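# Mount centrifuge rotor and tighten knob, or tag it HOLD

## Task

It is 21 December 2026. Read the use-by date on the card on the centrifuge. If the rotor is still in date, lower it fully onto the centrifuge's drive, then thread the knob onto the top of the shaft, run it down until it seats on the rotor, and tighten it firmly. If the date has already passed, do not mount the rotor: leave it standing where it is and set the HOLD block on top of it. In either case the rotor must never be dropped.

## Robot and tools

Robot: two Doosan M1013 six-joint arms, left_arm and right_arm, each with a Robotiq 2F-85 two-finger gripper and a wrist camera. Other cameras: cam_head_left, cam_head_right, cam_low, cam_left_wrist, cam_right_wrist (all 896x504).

Frame: every position, quaternion and velocity, in calls and in results, uses the scene frame. Origin is at table-top height midway between the nominal arm bases; +z up, +x out over the table, +y toward left_arm. Real bases: left_arm at (-0.080, +0.515, 0), right_arm at (-0.059, -0.430, 0), both turned slightly about z. Reported hand poses may be off by up to a few centimetres. In the gripper's own axes the fingers point along +z and close along y; a camera block sticks out about 10 cm toward +x. end_effector_position is the point between the closed pads; fingertips extend about 19 mm past it when closed, 6 mm when open.

The row: every moving command is a row of 20 plain numbers covering both arms, even if one arm is idle. Order: left x, y, z (metres), qw, qx, qy, qz (unit quaternion, w first), left gripper position, force_limit, speed; then the same ten for the right arm. x, y, z and the quaternion are an absolute goal pose for that gripper's end_effector_position and orientation, not an offset. The three gripper numbers each lie in [-1, 1]. position +1 = fully open (85 mm), about -0.8 = pads touching, -1 = close until blocked. force_limit scales motor push; speed sets finger speed (about 20, 85, 150 mm/s at -1, 0, +1). Both start at +1. A slow close at low force_limit gives a gentler grip; a fast close from well open gives roughly 200+ N per pad.

execute_actions(actions, cameras): actions is a list of actions; each action is a list of up to 15 rows, one per 1/30 s step, the last row repeating to fill 15 steps. Each target must lie within 0.6 m of that gripper's current position along each gripper axis, or the action is refused for both arms. An empty actions list returns state plus all camera images. cameras: list of names, ["all"] or [].

move(target, speed, blend, stop_force, zero, blocking, cameras): drives each gripper in a straight line from its current Hand target to the pose in target (one 20-number row, or a list of up to 15 rows visited in turn). speed in m/s, 0.002 to 2, default 0.25 (rotation up to twice that in rad/s), one value or one per target. blend in metres rounds corners in a list; 0 stops at each. stop_force, 10 to 80 N, ends an arm's path when it feels that much resistance; use it only slowly, without turning the gripper, and leave it out when backing away from a contact. zero (default true) re-zeroes the force reading before the move. blocking=false returns after about 0.5 s while the move runs (not allowed with stop_force). Moves ignore obstacles and the other arm; a cap of 10 s applies. The result adds a move: line such as done, off_target, moving, held or fault, plus limits (paced = pose clipped, held = steps withheld). Done means within 3 mm and 2 degrees; it does not prove there was no contact.

wait(seconds 0 to 10, cameras): lets time pass while arms hold their commands. stop(cameras): brakes a running move. zoom_image(camera, region [x0, y0, x1, y1] in pixels, at most 504 by 504): enlarges part of the newest image of that camera; use it to read the card's date. clear_fault(arm): clears a torque or force fault already reported. read_manual(section): only licence texts. finished_scene(scene=1): ends the scene for good.

Holding still: for an idle arm, resend exactly the pose from the last result before it stopped moving, and its last three gripper numbers (0 is a real command). Keep the same quaternion in every row to hold orientation. The controller clips each step to 70 mm and 16 degrees from the measured pose and may stop short; the Hand target line shows where it is really heading, so send the remainder later.

Results: end_effector_position, end_effector_quat_wxyz, velocities (omitted when joint velocities read within noise), Hand target, Tool commands, joint positions and torques, External joint torques (outside load per joint), Flange force (outside force in gripper x y z, includes carried weight; no reading near singular poses), object_status (0 moving, 1 blocked while opening, 2 blocked while closing = gripping, 3 reached the commanded position), position_measured in counts (3 open, 78 about 60 mm, 130 about 40 mm, 180 about 20 mm, 230 closed). To grip, command -1 and confirm status 2. A change of at least 0.01 in position is needed before new force or speed values apply.

Hazards: a fault halts an arm when contact torque hits joint limits (waist and shoulder 295, elbow 139, wrist joints 39.1 N m) or outside force reaches 144 N; then call clear_fault, releasing first if the grip pins the arm. Stiff arms fault if commanded even slightly into firm contact. Avoid collisions between the arms, and never close a gripper on the other gripper. Keep the wrist away from the base axis and do not route paths close to an arm's own base. Hot motors from long loads or stretched arms bring a MOTOR HOT line and then a 30 to 60 s brake. Never drop the rotor, release parts still moving, slam, or leave anything off the table. Loose objects may be nudged now and then, so check before finishing. Thinking time passes in the scene.

Each tool is called by a JSON object that holds its "name" and its "arguments", one argument or row to a line.

## Session

I'll start by looking at the scene and the robot's state.

{"name": "execute_actions", "arguments": {
  "actions": []
}}

Scene clock: 0.00 s.
left_arm: end_effector_position=(+0.2076, +1.1263, +0.3721) position_measured=3 object_status=3 end_effector_quat_wxyz=(-0.389, -0.310, +0.797, -0.342) | right_arm: end_effector_position=(+0.5456, +0.1964, +0.3741) position_measured=3 object_status=3 end_effector_quat_wxyz=(-0.257, +0.559, +0.616, +0.492)
Joint positions: left_arm=[1.097 0.673 1.135 -0.013 2.421 0.336] | right_arm=[0.595 0.261 1.808 1.54 0.694 0.905]
Joint velocities: within noise
Joint torques (N m): no reading
External joint torques (N m): no reading
Flange force (N): no reading
Hand target: left_arm +0.2076, +1.1263, +0.3721; -0.389, -0.310, +0.797, -0.342 | right_arm +0.5456, +0.1964, +0.3741; -0.257, +0.559, +0.616, +0.492
Tool commands: left_gripper/position=+1.0 left_gripper/force_limit=+1.0 left_gripper/speed=+1.0 right_gripper/position=+1.0 right_gripper/force_limit=+1.0 right_gripper/speed=+1.0

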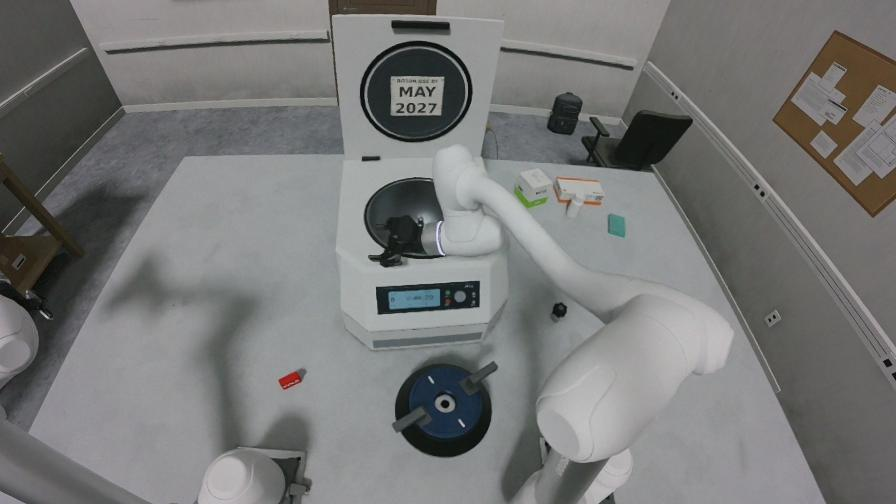

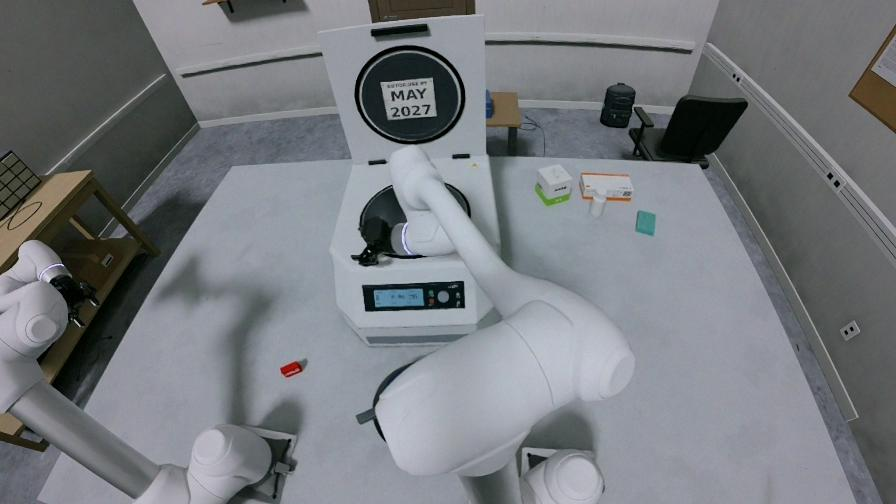

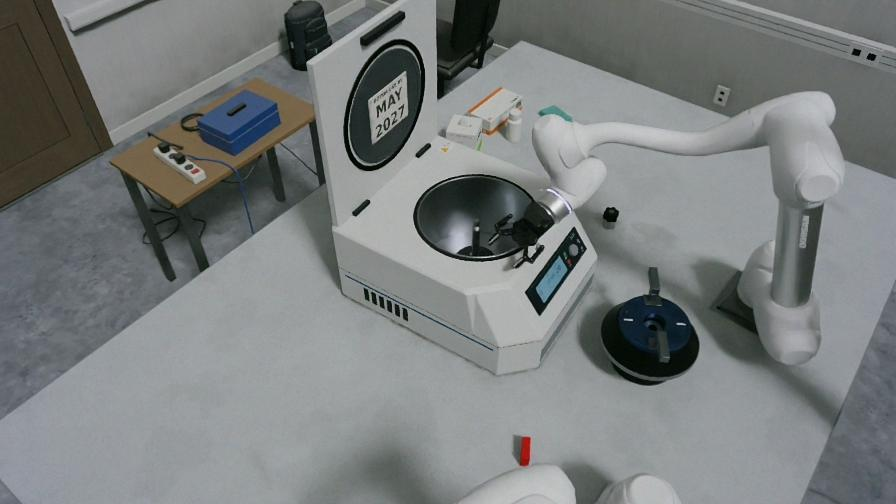

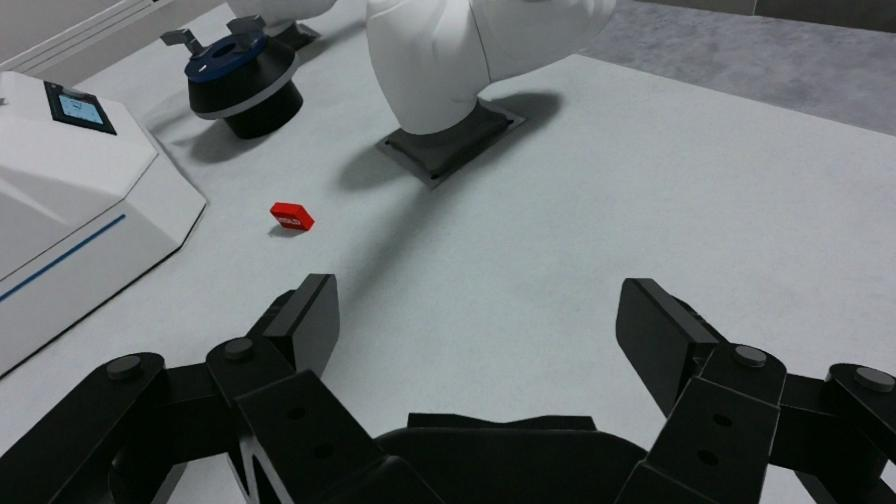

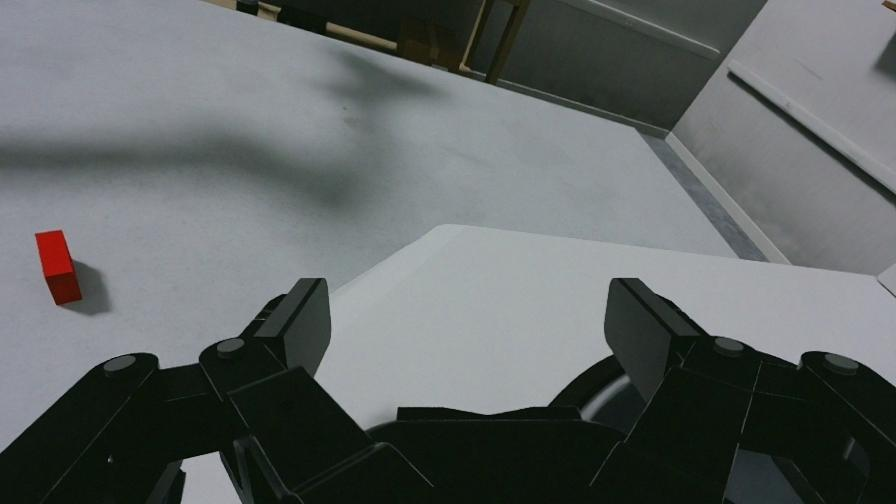

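{"name": "zoom_image", "arguments": {
  "camera": "cam_head_left",
  "region": [350, 30, 490, 150]
}}

{"name": "zoom_image", "arguments": {
  "camera": "cam_head_left",
  "region": [360, 330, 520, 480]
}}

{"name": "zoom_image", "arguments": {
  "camera": "cam_low",
  "region": [400, 160, 720, 400]
}}

Scaled by 3.600.

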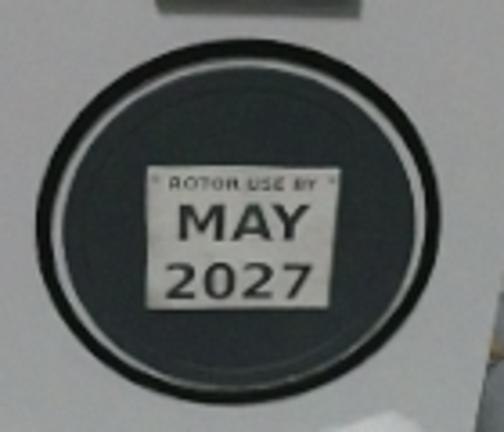

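Scaled by 3.150.

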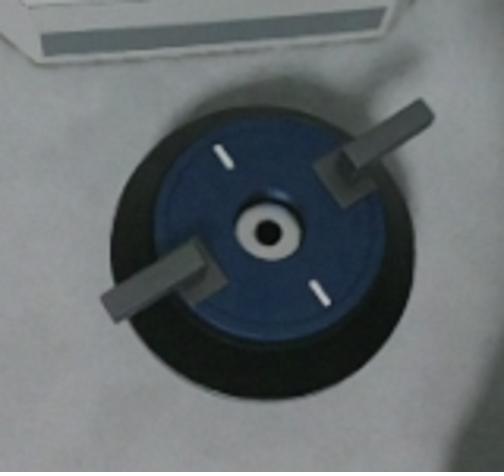

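Scaled by 1.575.

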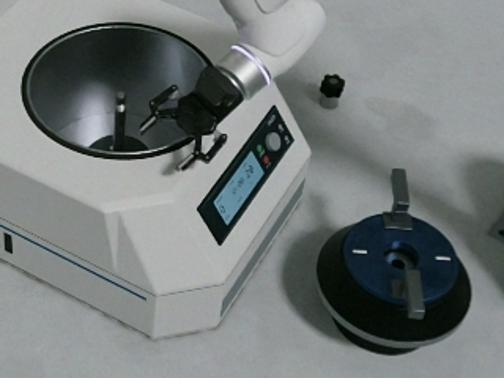

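{"name": "zoom_image", "arguments": {
  "camera": "cam_head_left",
  "region": [530, 290, 590, 340]
}}

{"name": "zoom_image", "arguments": {
  "camera": "cam_low",
  "region": [570, 180, 720, 400]
}}

{"name": "zoom_image", "arguments": {
  "camera": "cam_low",
  "region": [400, 160, 560, 280]
}}

{"name": "zoom_image", "arguments": {
  "camera": "cam_left_wrist",
  "region": [130, 0, 340, 150]
}}

Scaled by 8.400.

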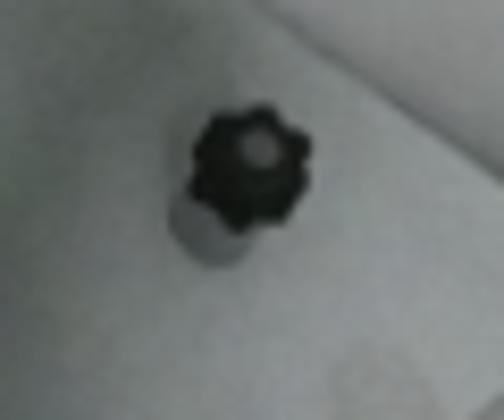

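Scaled by 2.291.

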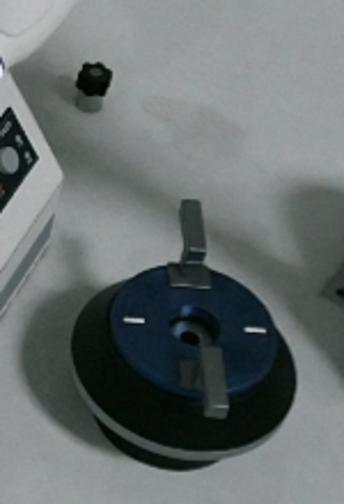

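Scaled by 3.150.

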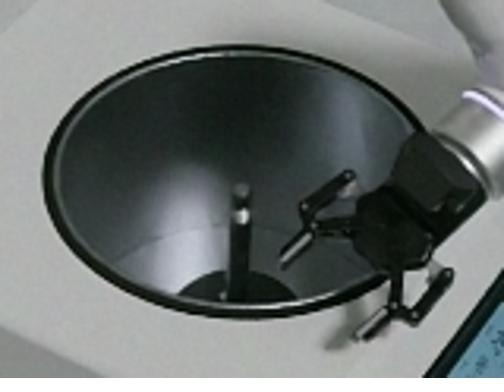

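Scaled by 2.400.

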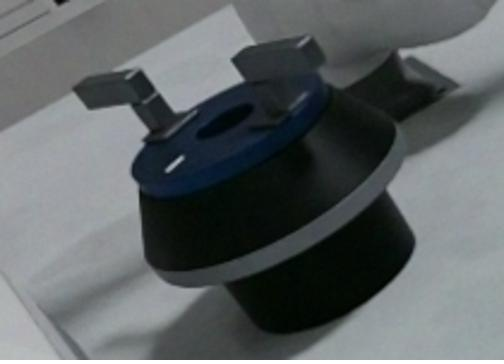

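{"name": "move", "arguments": {
  "target": [
    [0.2076, 1.1263, 0.3721, -0.389, -0.310, 0.797, -0.342, 1, 1, 1, 0.5456, 0.1964, 0.58, -0.257, 0.559, 0.616, 0.492, 1, 1, 1],
    [0.2076, 1.1263, 0.3721, -0.389, -0.310, 0.797, -0.342, 1, 1, 1, 0.36, -0.10, 0.58, 0, 0, 1, 0, 1, 1, 1]
  ],
  "speed": 0.35,
  "blend": [0.05, 0],
  "cameras": ["all"]
}}

Scene clock: 70.43 s.
left_arm: end_effector_position=(+0.2076, +1.1263, +0.3721) position_measured=3 object_status=3 end_effector_quat_wxyz=(-0.389, -0.310, +0.797, -0.342) | right_arm: end_effector_position=(+0.3600, -0.1000, +0.5800) position_measured=3 object_status=3 end_effector_quat_wxyz=(+0.000, +0.000, +1.000, +0.000)
Joint positions: left_arm=[1.097 0.674 1.135 -0.013 2.423 0.336] | right_arm=[0.649 -0.029 1.427 0 1.744 0.603]
Joint torques (N m): left_arm=[-2.23 -100.9 -36.29 3.7 2.11 0.06] | right_arm=[-0.8 -40.66 -42.77 4.37 0.06 0.26]
External joint torques (N m): left_arm=[2.34 -4.6 -3.27 0.59 0.39 -0.08] | right_arm=[0.91 1.45 0.59 -0.02 0 -0.26]
Flange force (N): left_arm=[5.3 1.6 -4.9] | right_arm=[-0.4 1.9 0.8]
Hand target: left_arm +0.2076, +1.1263, +0.3721; -0.389, -0.310, +0.797, -0.342 | right_arm +0.3600, -0.1000, +0.5800; +0.000, +0.000, +1.000, +0.000
Off the commanded pose: left_arm 0.000 m, 0 deg | right_arm 0.000 m, 0 deg.
move: done

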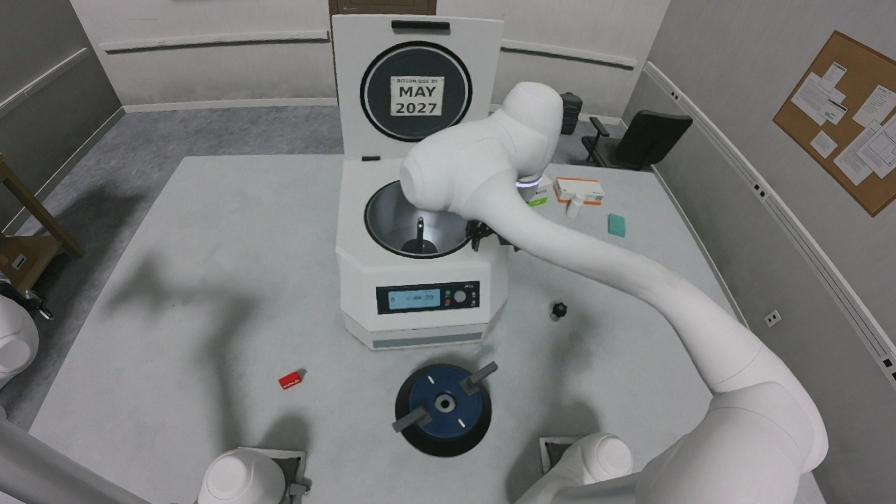

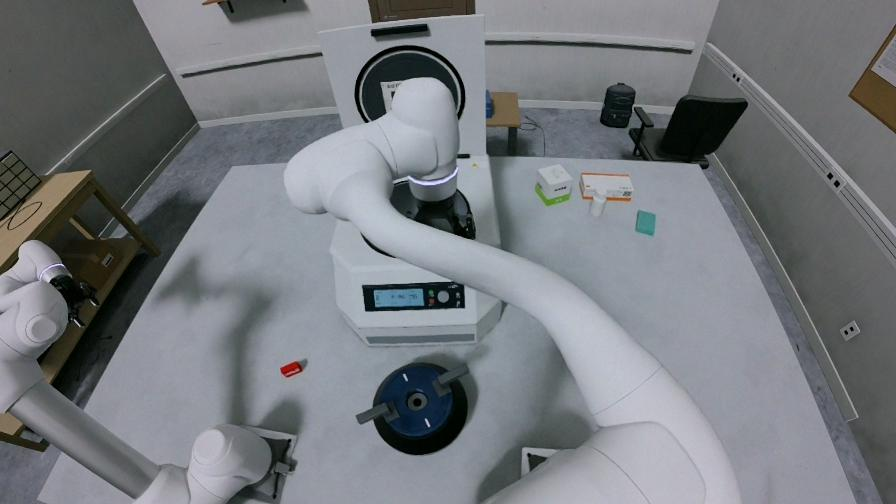

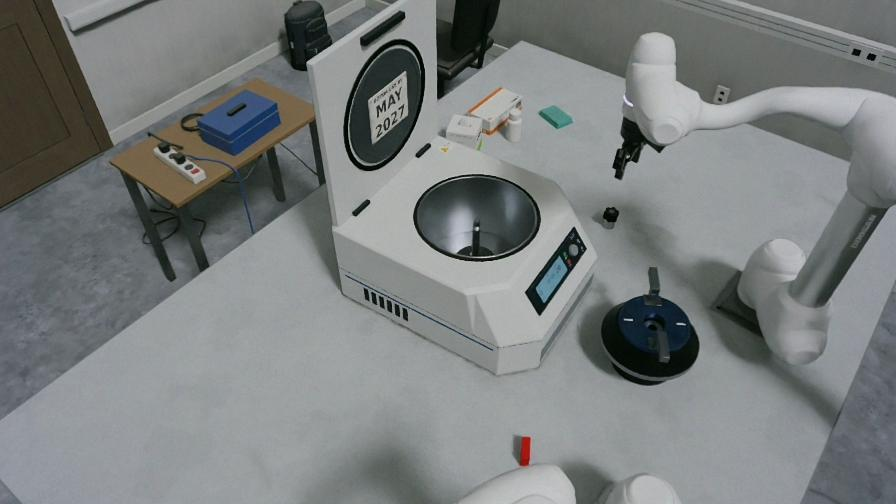

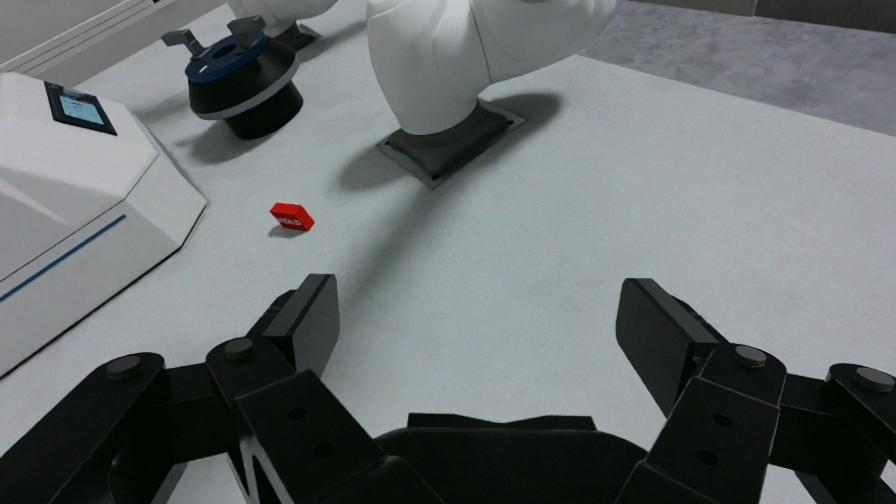

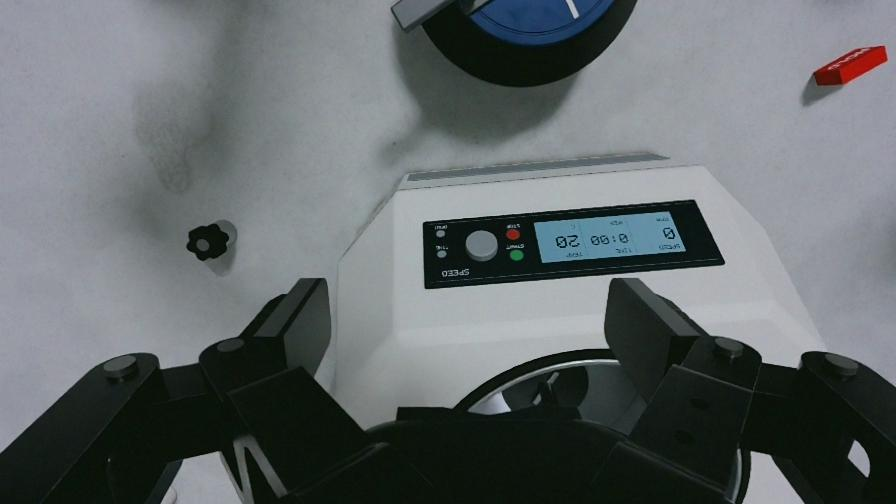

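{"name": "zoom_image", "arguments": {
  "camera": "cam_right_wrist",
  "region": [160, 190, 260, 290]
}}

{"name": "zoom_image", "arguments": {
  "camera": "cam_low",
  "region": [400, 160, 560, 280]
}}

{"name": "zoom_image", "arguments": {
  "camera": "cam_head_left",
  "region": [340, 160, 500, 280]
}}

Scaled by 5.040.

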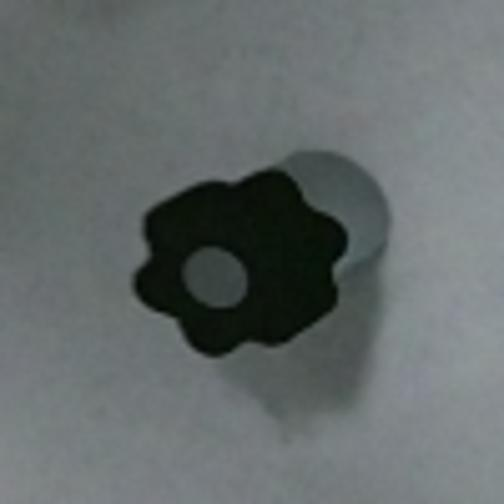

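Scaled by 3.150.

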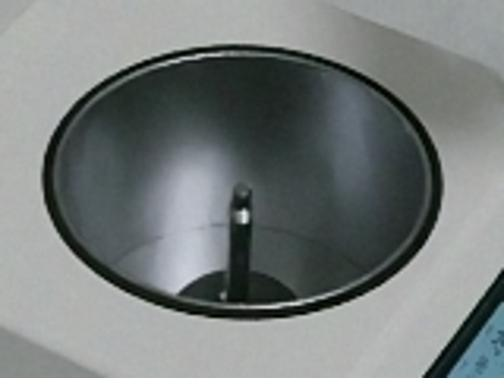

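Scaled by 3.150.

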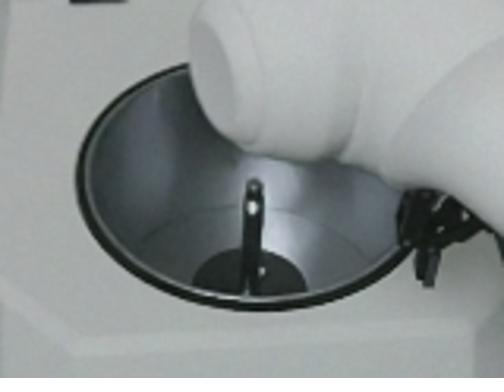

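{"name": "move", "arguments": {
  "target": [0.2076, 1.1263, 0.3721, -0.389, -0.310, 0.797, -0.342, 1, 1, 1, 0.56, 0.04, 0.585, 0, 0, 1, 0, 1, 1, 1],
  "speed": 0.35,
  "cameras": ["cam_right_wrist", "cam_low"]
}}

Scene clock: 96.30 s.
left_arm: end_effector_position=(+0.2076, +1.1263, +0.3721) position_measured=3 object_status=3 end_effector_quat_wxyz=(-0.389, -0.310, +0.797, -0.342) | right_arm: end_effector_position=(+0.5599, +0.0400, +0.5851) position_measured=3 object_status=3 end_effector_quat_wxyz=(+0.000, +0.000, +1.000, +0.000)
Joint positions: left_arm=[1.097 0.674 1.135 -0.013 2.423 0.336] | right_arm=[0.652 0.394 0.909 0 1.839 0.605]
Joint torques (N m): left_arm=[-2.01 -100.76 -36.14 3.71 2.15 0.07] | right_arm=[-0.87 -82.01 -41.58 4.15 0.07 0.08]
External joint torques (N m): left_arm=[2.17 -5.78 -3.75 0.61 0.38 -0.09] | right_arm=[1.12 -0.04 0.2 0.11 0 -0.08]
Flange force (N): left_arm=[6.4 1.0 -4.7] | right_arm=[1.3 0.7 0.6]
Hand target: left_arm +0.2076, +1.1263, +0.3721; -0.389, -0.310, +0.797, -0.342 | right_arm +0.5600, +0.0400, +0.5850; +0.000, +0.000, +1.000, +0.000
Off the commanded pose: left_arm 0.000 m, 0 deg | right_arm 0.000 m, 0 deg.
move: done
Images, in order (width x height): cam_low 896x504, cam_right_wrist 896x504.

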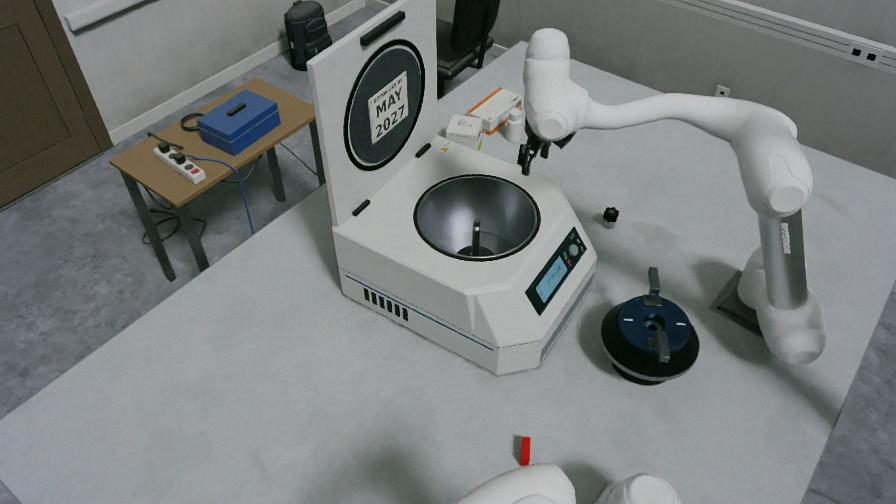

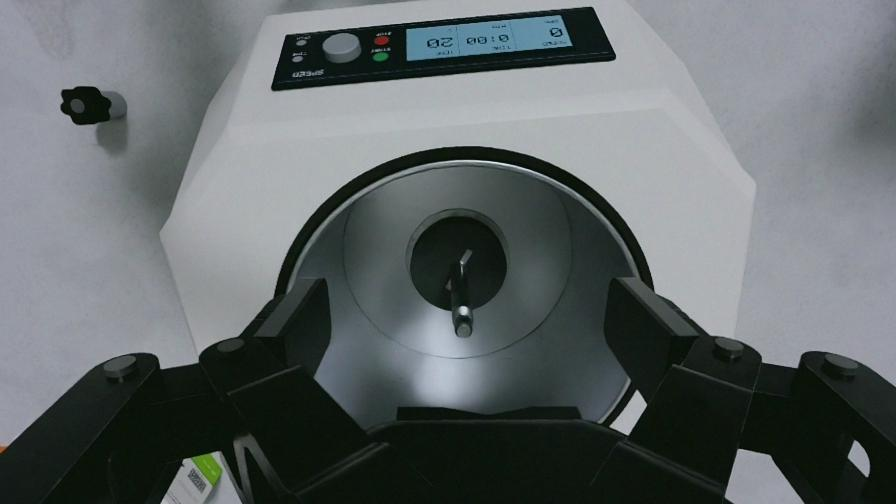

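{"name": "zoom_image", "arguments": {
  "camera": "cam_right_wrist",
  "region": [390, 190, 550, 350]
}}

{"name": "zoom_image", "arguments": {
  "camera": "cam_right_wrist",
  "region": [260, 130, 680, 440]
}}

{"name": "zoom_image", "arguments": {
  "camera": "cam_right_wrist",
  "region": [40, 60, 150, 170]
}}

Scaled by 3.150.

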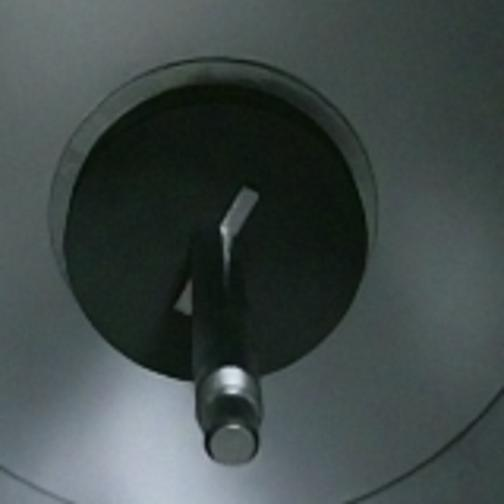

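Scaled by 1.200.

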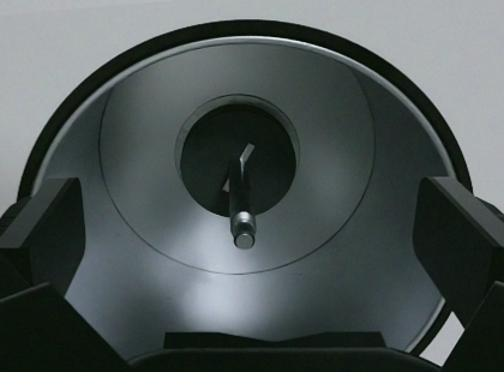

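Scaled by 4.582.

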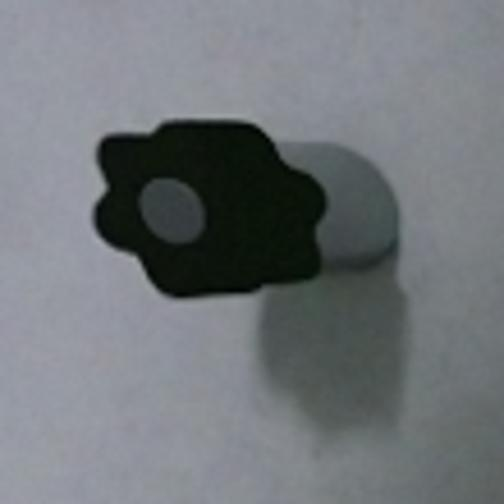

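{"name": "move", "arguments": {
  "target": [0.2076, 1.1263, 0.3721, -0.389, -0.310, 0.797, -0.342, 1, 1, 1, 0.44, 0.04, 0.56, 0, 0, 1, 0, 1, 1, 1],
  "speed": 0.35,
  "cameras": ["cam_right_wrist"]
}}

{"name": "zoom_image", "arguments": {
  "camera": "cam_right_wrist",
  "region": [400, 300, 520, 420]
}}

Scene clock: 112.43 s.
left_arm: end_effector_position=(+0.2076, +1.1263, +0.3721) position_measured=3 object_status=3 end_effector_quat_wxyz=(-0.389, -0.310, +0.797, -0.342) | right_arm: end_effector_position=(+0.4401, +0.0400, +0.5599) position_measured=3 object_status=3 end_effector_quat_wxyz=(+0.000, +0.000, +1.000, +0.000)
Joint positions: left_arm=[1.097 0.674 1.135 -0.013 2.423 0.336] | right_arm=[0.752 0.217 1.192 0 1.733 0.706]
Joint torques (N m): left_arm=[-1.83 -100.73 -36.17 3.68 2.11 0.09] | right_arm=[-0.9 -64.45 -42.65 4.37 0.07 0.11]
External joint torques (N m): left_arm=[1.28 -4.63 -3.31 0.58 0.4 -0.11] | right_arm=[1.07 -1.21 0 0.03 -0.01 -0.11]
Flange force (N): left_arm=[4.9 0.4 -4.9] | right_arm=[2.4 -0.4 0.4]
Hand target: left_arm +0.2076, +1.1263, +0.3721; -0.389, -0.310, +0.797, -0.342 | right_arm +0.4400, +0.0400, +0.5600; +0.000, +0.000, +1.000, +0.000
Off the commanded pose: left_arm 0.000 m, 0 deg | right_arm 0.000 m, 0 deg.
move: done
Images, in order (width x height): cam_right_wrist 896x504.

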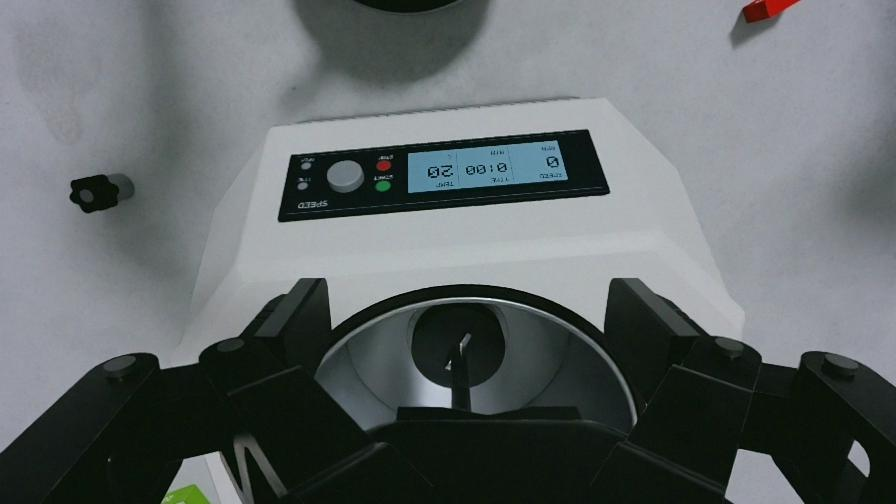

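Scaled by 4.200.

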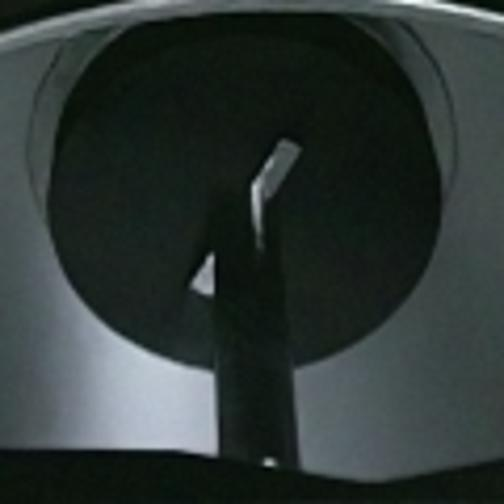

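{"name": "move", "arguments": {
  "target": [0.2076, 1.1263, 0.3721, -0.389, -0.310, 0.797, -0.342, 1, 1, 1, 0.65, 0.04, 0.55, 0, 0, 1, 0, 1, 1, 1],
  "speed": 0.35,
  "cameras": ["cam_right_wrist", "cam_head_left"]
}}

{"name": "zoom_image", "arguments": {
  "camera": "cam_right_wrist",
  "region": [390, 80, 530, 220]
}}

Scene clock: 118.60 s.
left_arm: end_effector_position=(+0.2076, +1.1263, +0.3721) position_measured=3 object_status=3 end_effector_quat_wxyz=(-0.389, -0.310, +0.797, -0.342) | right_arm: end_effector_position=(+0.6500, +0.0400, +0.5501) position_measured=3 object_status=3 end_effector_quat_wxyz=(+0.000, +0.000, +1.000, +0.000)
Joint positions: left_arm=[1.097 0.674 1.135 -0.013 2.423 0.336] | right_arm=[0.591 0.527 0.772 0 1.842 0.545]
Joint torques (N m): left_arm=[-2.06 -100.95 -36.26 3.7 2.16 0.07] | right_arm=[-0.72 -94.78 -42.2 4.17 0.05 0.15]
External joint torques (N m): left_arm=[2.46 -5.04 -3.45 0.61 0.36 -0.09] | right_arm=[0.96 0.75 1.05 0.06 0.02 -0.15]
Flange force (N): left_arm=[5.8 1.6 -4.8] | right_arm=[2.2 -0.3 2.5]
Hand target: left_arm +0.2076, +1.1263, +0.3721; -0.389, -0.310, +0.797, -0.342 | right_arm +0.6500, +0.0400, +0.5500; +0.000, +0.000, +1.000, +0.000
Off the commanded pose: left_arm 0.000 m, 0 deg | right_arm 0.000 m, 0 deg.
move: done
Images, in order (width x height): cam_head_left 896x504, cam_right_wrist 896x504.

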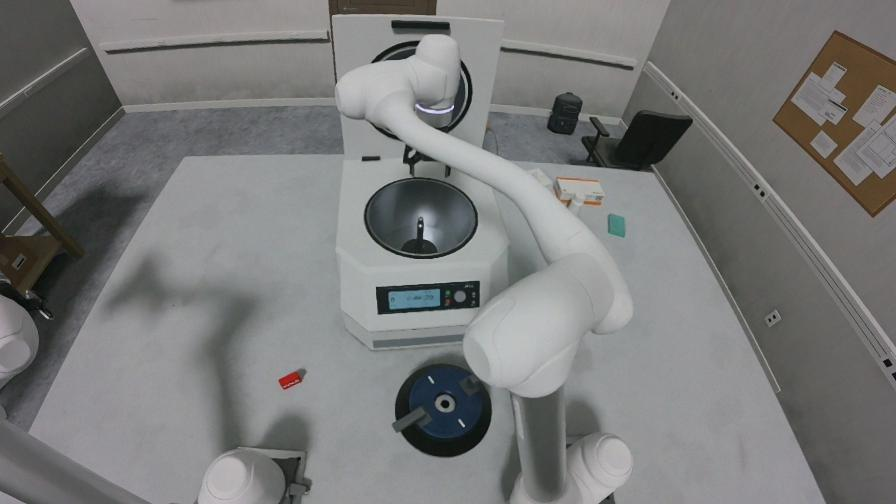

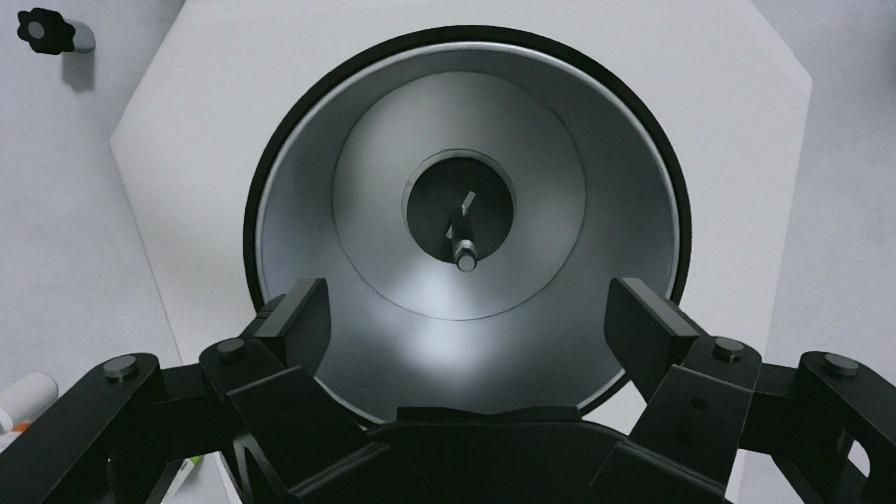

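Scaled by 3.600.

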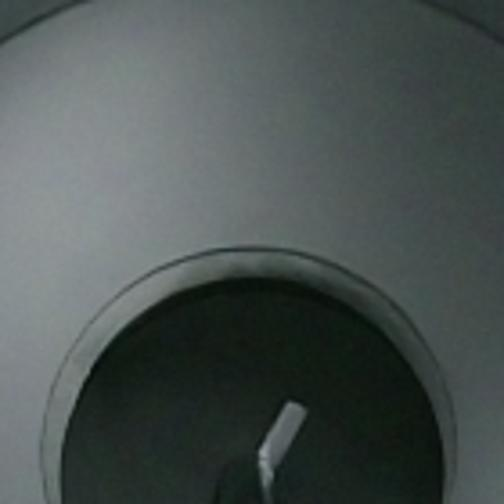

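{"name": "zoom_image", "arguments": {
  "camera": "cam_right_wrist",
  "region": [400, 150, 530, 280]
}}

{"name": "zoom_image", "arguments": {
  "camera": "cam_head_left",
  "region": [370, 180, 470, 260]
}}

Scaled by 3.877.

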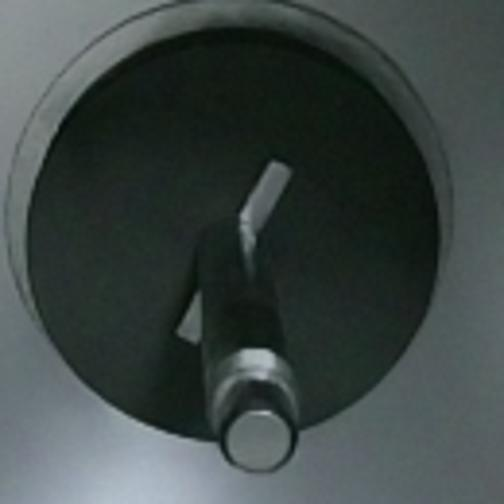

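Scaled by 5.040.

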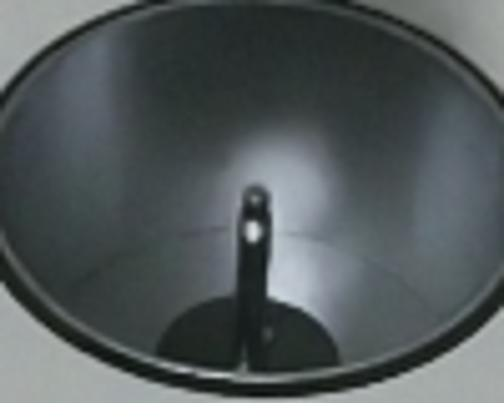

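{"name": "move", "arguments": {
  "target": [0.2076, 1.1263, 0.3721, -0.389, -0.310, 0.797, -0.342, 1, 1, 1, 0.27, 0.0, 0.53, 0, 0, 1, 0, 1, 1, 1],
  "speed": 0.4,
  "cameras": ["cam_right_wrist"]
}}

Scene clock: 142.13 s.
left_arm: end_effector_position=(+0.2076, +1.1263, +0.3721) position_measured=3 object_status=3 end_effector_quat_wxyz=(-0.389, -0.310, +0.797, -0.342) | right_arm: end_effector_position=(+0.2701, +0.0000, +0.5299) position_measured=3 object_status=3 end_effector_quat_wxyz=(+0.000, +0.000, +1.000, +0.000)
Joint positions: left_arm=[1.097 0.674 1.135 -0.013 2.423 0.336] | right_arm=[0.9 -0.026 1.515 0 1.653 0.854]
Joint torques (N m): left_arm=[-1.84 -100.74 -36.17 3.68 2.11 0.11] | right_arm=[-0.68 -42.25 -43.16 4.41 -0.03 0.16]
External joint torques (N m): left_arm=[1.46 -5.09 -3.49 0.6 0.4 -0.13] | right_arm=[0.67 2.51 0.3 0.02 0.06 -0.16]
Flange force (N): left_arm=[5.5 0.4 -4.9] | right_arm=[-1.5 3.5 0.1]
Hand target: left_arm +0.2076, +1.1263, +0.3721; -0.389, -0.310, +0.797, -0.342 | right_arm +0.2700, +0.0000, +0.5300; +0.000, +0.000, +1.000, +0.000
Off the commanded pose: left_arm 0.000 m, 0 deg | right_arm 0.000 m, 0 deg.
move: done
Images, in order (width x height): cam_right_wrist 896x504.

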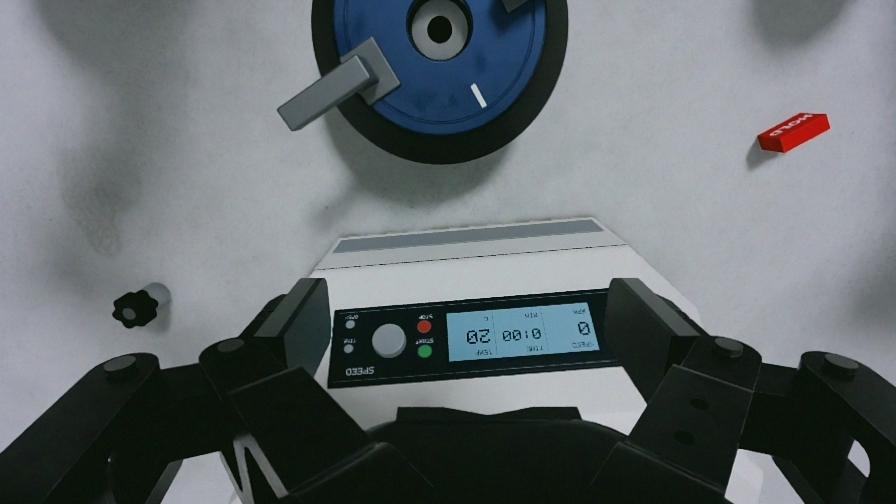

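{"name": "zoom_image", "arguments": {
  "camera": "cam_right_wrist",
  "region": [270, 0, 590, 180]
}}

{"name": "move", "arguments": {
  "target": [0.2076, 1.1263, 0.3721, -0.389, -0.310, 0.797, -0.342, 1, 1, 1, 0.16, 0.0, 0.53, 0, 0, 1, 0, 1, 1, 1],
  "speed": 0.3,
  "cameras": ["cam_right_wrist"]
}}

{"name": "zoom_image", "arguments": {
  "camera": "cam_right_wrist",
  "region": [270, 60, 590, 320]
}}

Scaled by 1.575.

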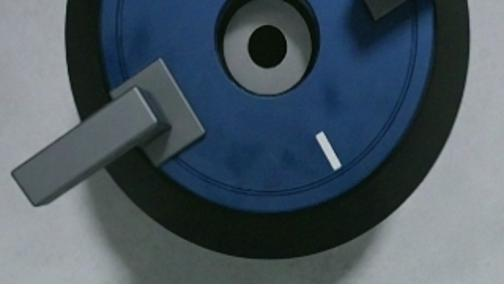

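Scene clock: 147.97 s.
left_arm: end_effector_position=(+0.2076, +1.1263, +0.3721) position_measured=3 object_status=3 end_effector_quat_wxyz=(-0.389, -0.310, +0.797, -0.342) | right_arm: end_effector_position=(+0.1600, +0.0000, +0.5300) position_measured=3 object_status=3 end_effector_quat_wxyz=(+0.000, +0.000, +1.000, +0.000)
Joint positions: left_arm=[1.097 0.674 1.135 -0.013 2.423 0.336] | right_arm=[1.075 -0.121 1.602 0 1.661 1.029]
Joint torques (N m): left_arm=[-2.28 -100.7 -36.17 3.67 2.11 0.1] | right_arm=[-0.82 -31.78 -43.3 4.42 0.08 0.21]
External joint torques (N m): left_arm=[2.27 -4.72 -3.27 0.6 0.39 -0.12] | right_arm=[0.9 1.68 0.63 -0.01 -0.05 -0.21]
Flange force (N): left_arm=[5.4 1.4 -4.7] | right_arm=[0.4 2.4 1.1]
Hand target: left_arm +0.2076, +1.1263, +0.3721; -0.389, -0.310, +0.797, -0.342 | right_arm +0.1600, +0.0000, +0.5300; +0.000, +0.000, +1.000, +0.000
Off the commanded pose: left_arm 0.000 m, 0 deg | right_arm 0.000 m, 0 deg.
move: done
Images, in order (width x height): cam_right_wrist 896x504.

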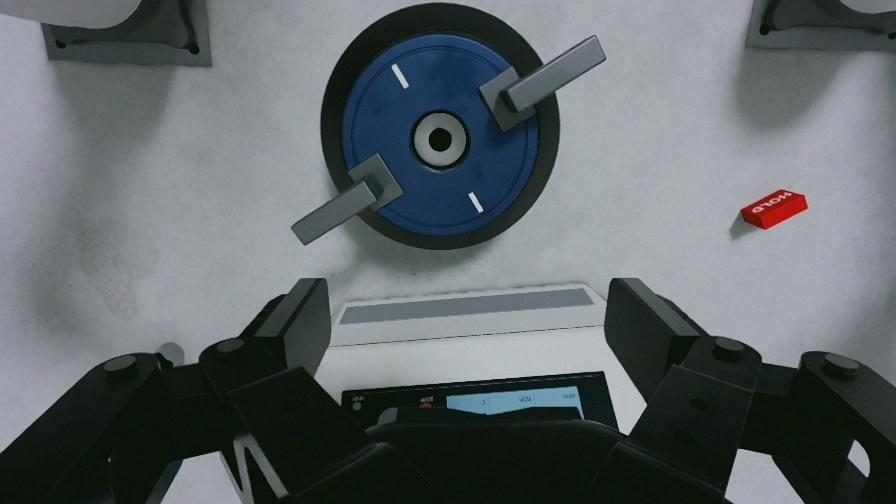

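Scaled by 1.575.

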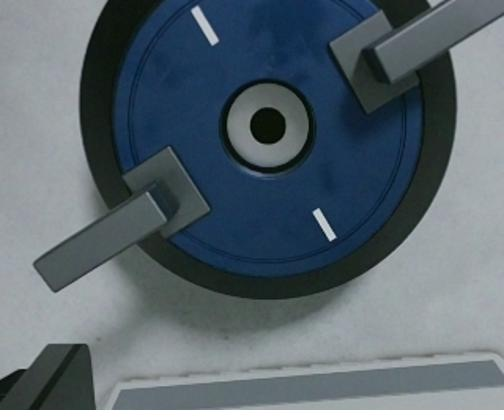

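{"name": "move", "arguments": {
  "target": [
    [0.42, 0.90, 0.52, 0, 0, 1, 0, 1, 1, 1, 0.45, -0.47, 0.40, 0, 0, 1, 0, 1, 1, 1],
    [0.50, 0.30, 0.54, 0, 0, 1, 0, 1, 1, 1, 0.45, -0.47, 0.40, 0, 0, 1, 0, 1, 1, 1],
    [0.16, 0.0, 0.53, 0, 0, 1, 0, 1, 1, 1, 0.45, -0.47, 0.40, 0, 0, 1, 0, 1, 1, 1]
  ],
  "speed": 0.45,
  "blend": [0.1, 0.1, 0],
  "cameras": ["cam_left_wrist", "cam_right_wrist", "cam_low"]
}}

Scene clock: 240.83 s.
left_arm: end_effector_position=(+0.1601, +0.0001, +0.5300) position_measured=3 object_status=3 end_effector_quat_wxyz=(+0.000, +0.000, +1.000, +0.000) | right_arm: end_effector_position=(+0.4500, -0.4700, +0.4000) position_measured=3 object_status=3 end_effector_quat_wxyz=(+0.000, +0.000, +1.000, +0.000)
Joint positions: left_arm=[-1.181 0.017 1.471 0 1.653 -1.195] | right_arm=[-0.099 -0.07 1.789 0 1.422 -0.145]
Joint torques (N m): left_arm=[-2.74 -45.33 -39.35 3.77 -0.4 0.09] | right_arm=[-0.12 -36.9 -43.23 4.24 0.1 0.14]
External joint torques (N m): left_arm=[2.88 0 -3.97 0.57 0.42 -0.09] | right_arm=[0.34 1.18 0.73 0.09 -0.02 -0.14]
Flange force (N): left_arm=[-7.3 -4.1 -8.4] | right_arm=[-0.9 0.3 1.5]
Hand target: left_arm +0.1600, +0.0000, +0.5300; +0.000, +0.000, +1.000, +0.000 | right_arm +0.4500, -0.4700, +0.4000; +0.000, +0.000, +1.000, +0.000
Off the commanded pose: left_arm 0.000 m, 0 deg | right_arm 0.000 m, 0 deg.
move: done; limits=paced
Images, in order (width x height): cam_low 896x504, cam_left_wrist 896x504, cam_right_wrist 896x504.

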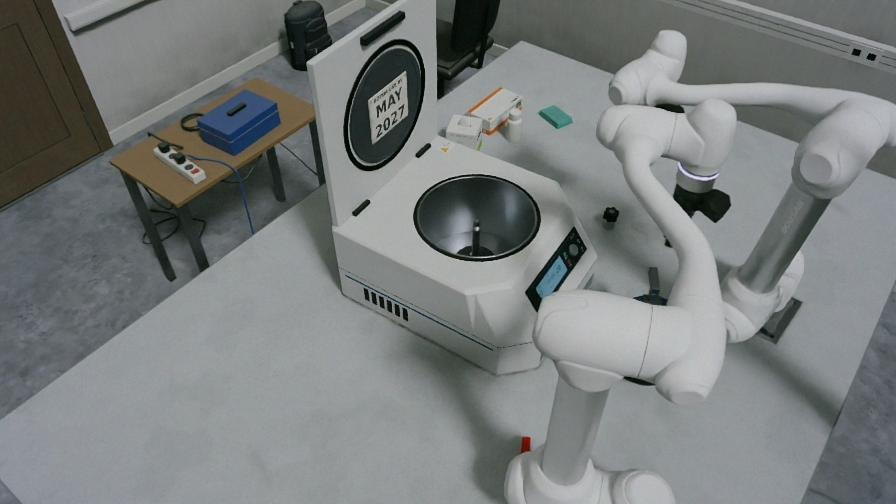

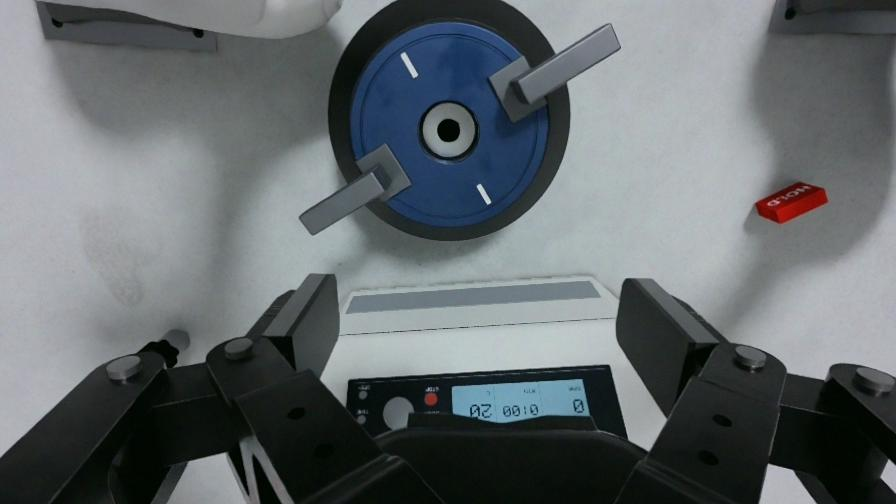

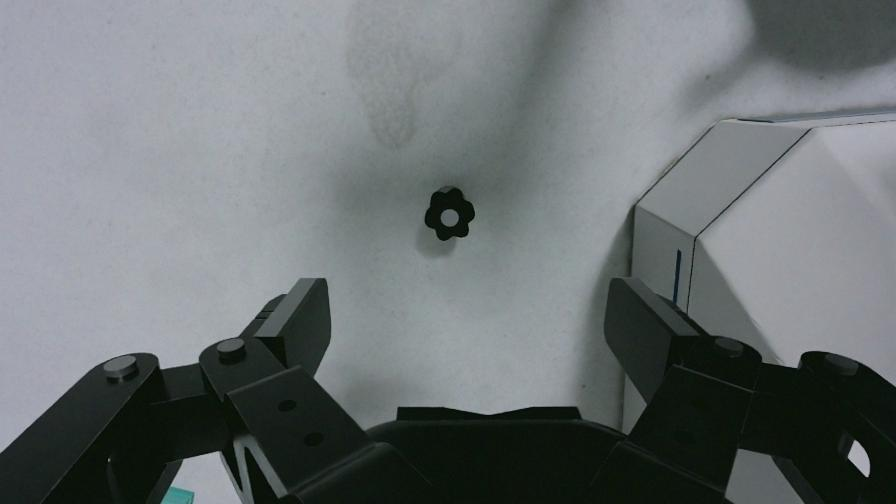

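{"name": "zoom_image", "arguments": {
  "camera": "cam_left_wrist",
  "region": [290, 0, 640, 250]
}}

{"name": "zoom_image", "arguments": {
  "camera": "cam_left_wrist",
  "region": [400, 80, 500, 180]
}}

{"name": "zoom_image", "arguments": {
  "camera": "cam_right_wrist",
  "region": [400, 165, 500, 265]
}}

Scaled by 1.440.

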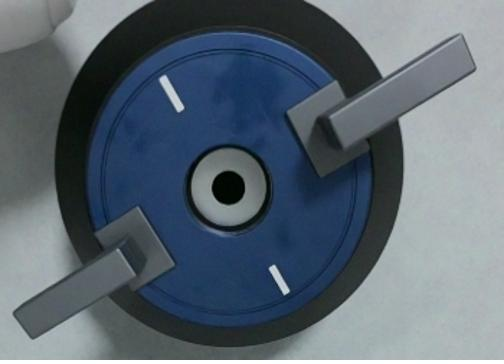

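Scaled by 5.040.

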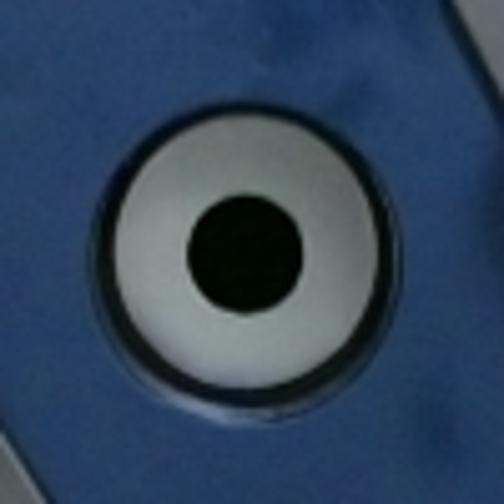

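Scaled by 5.040.

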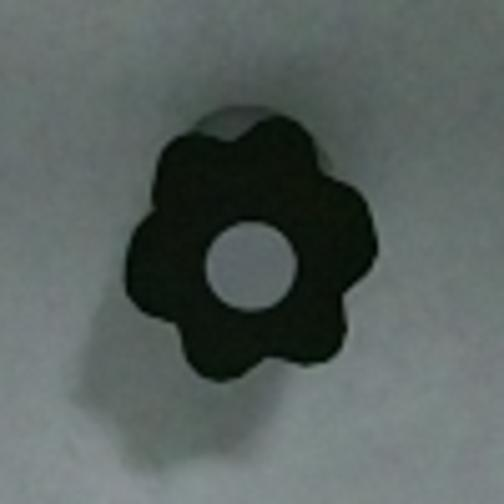

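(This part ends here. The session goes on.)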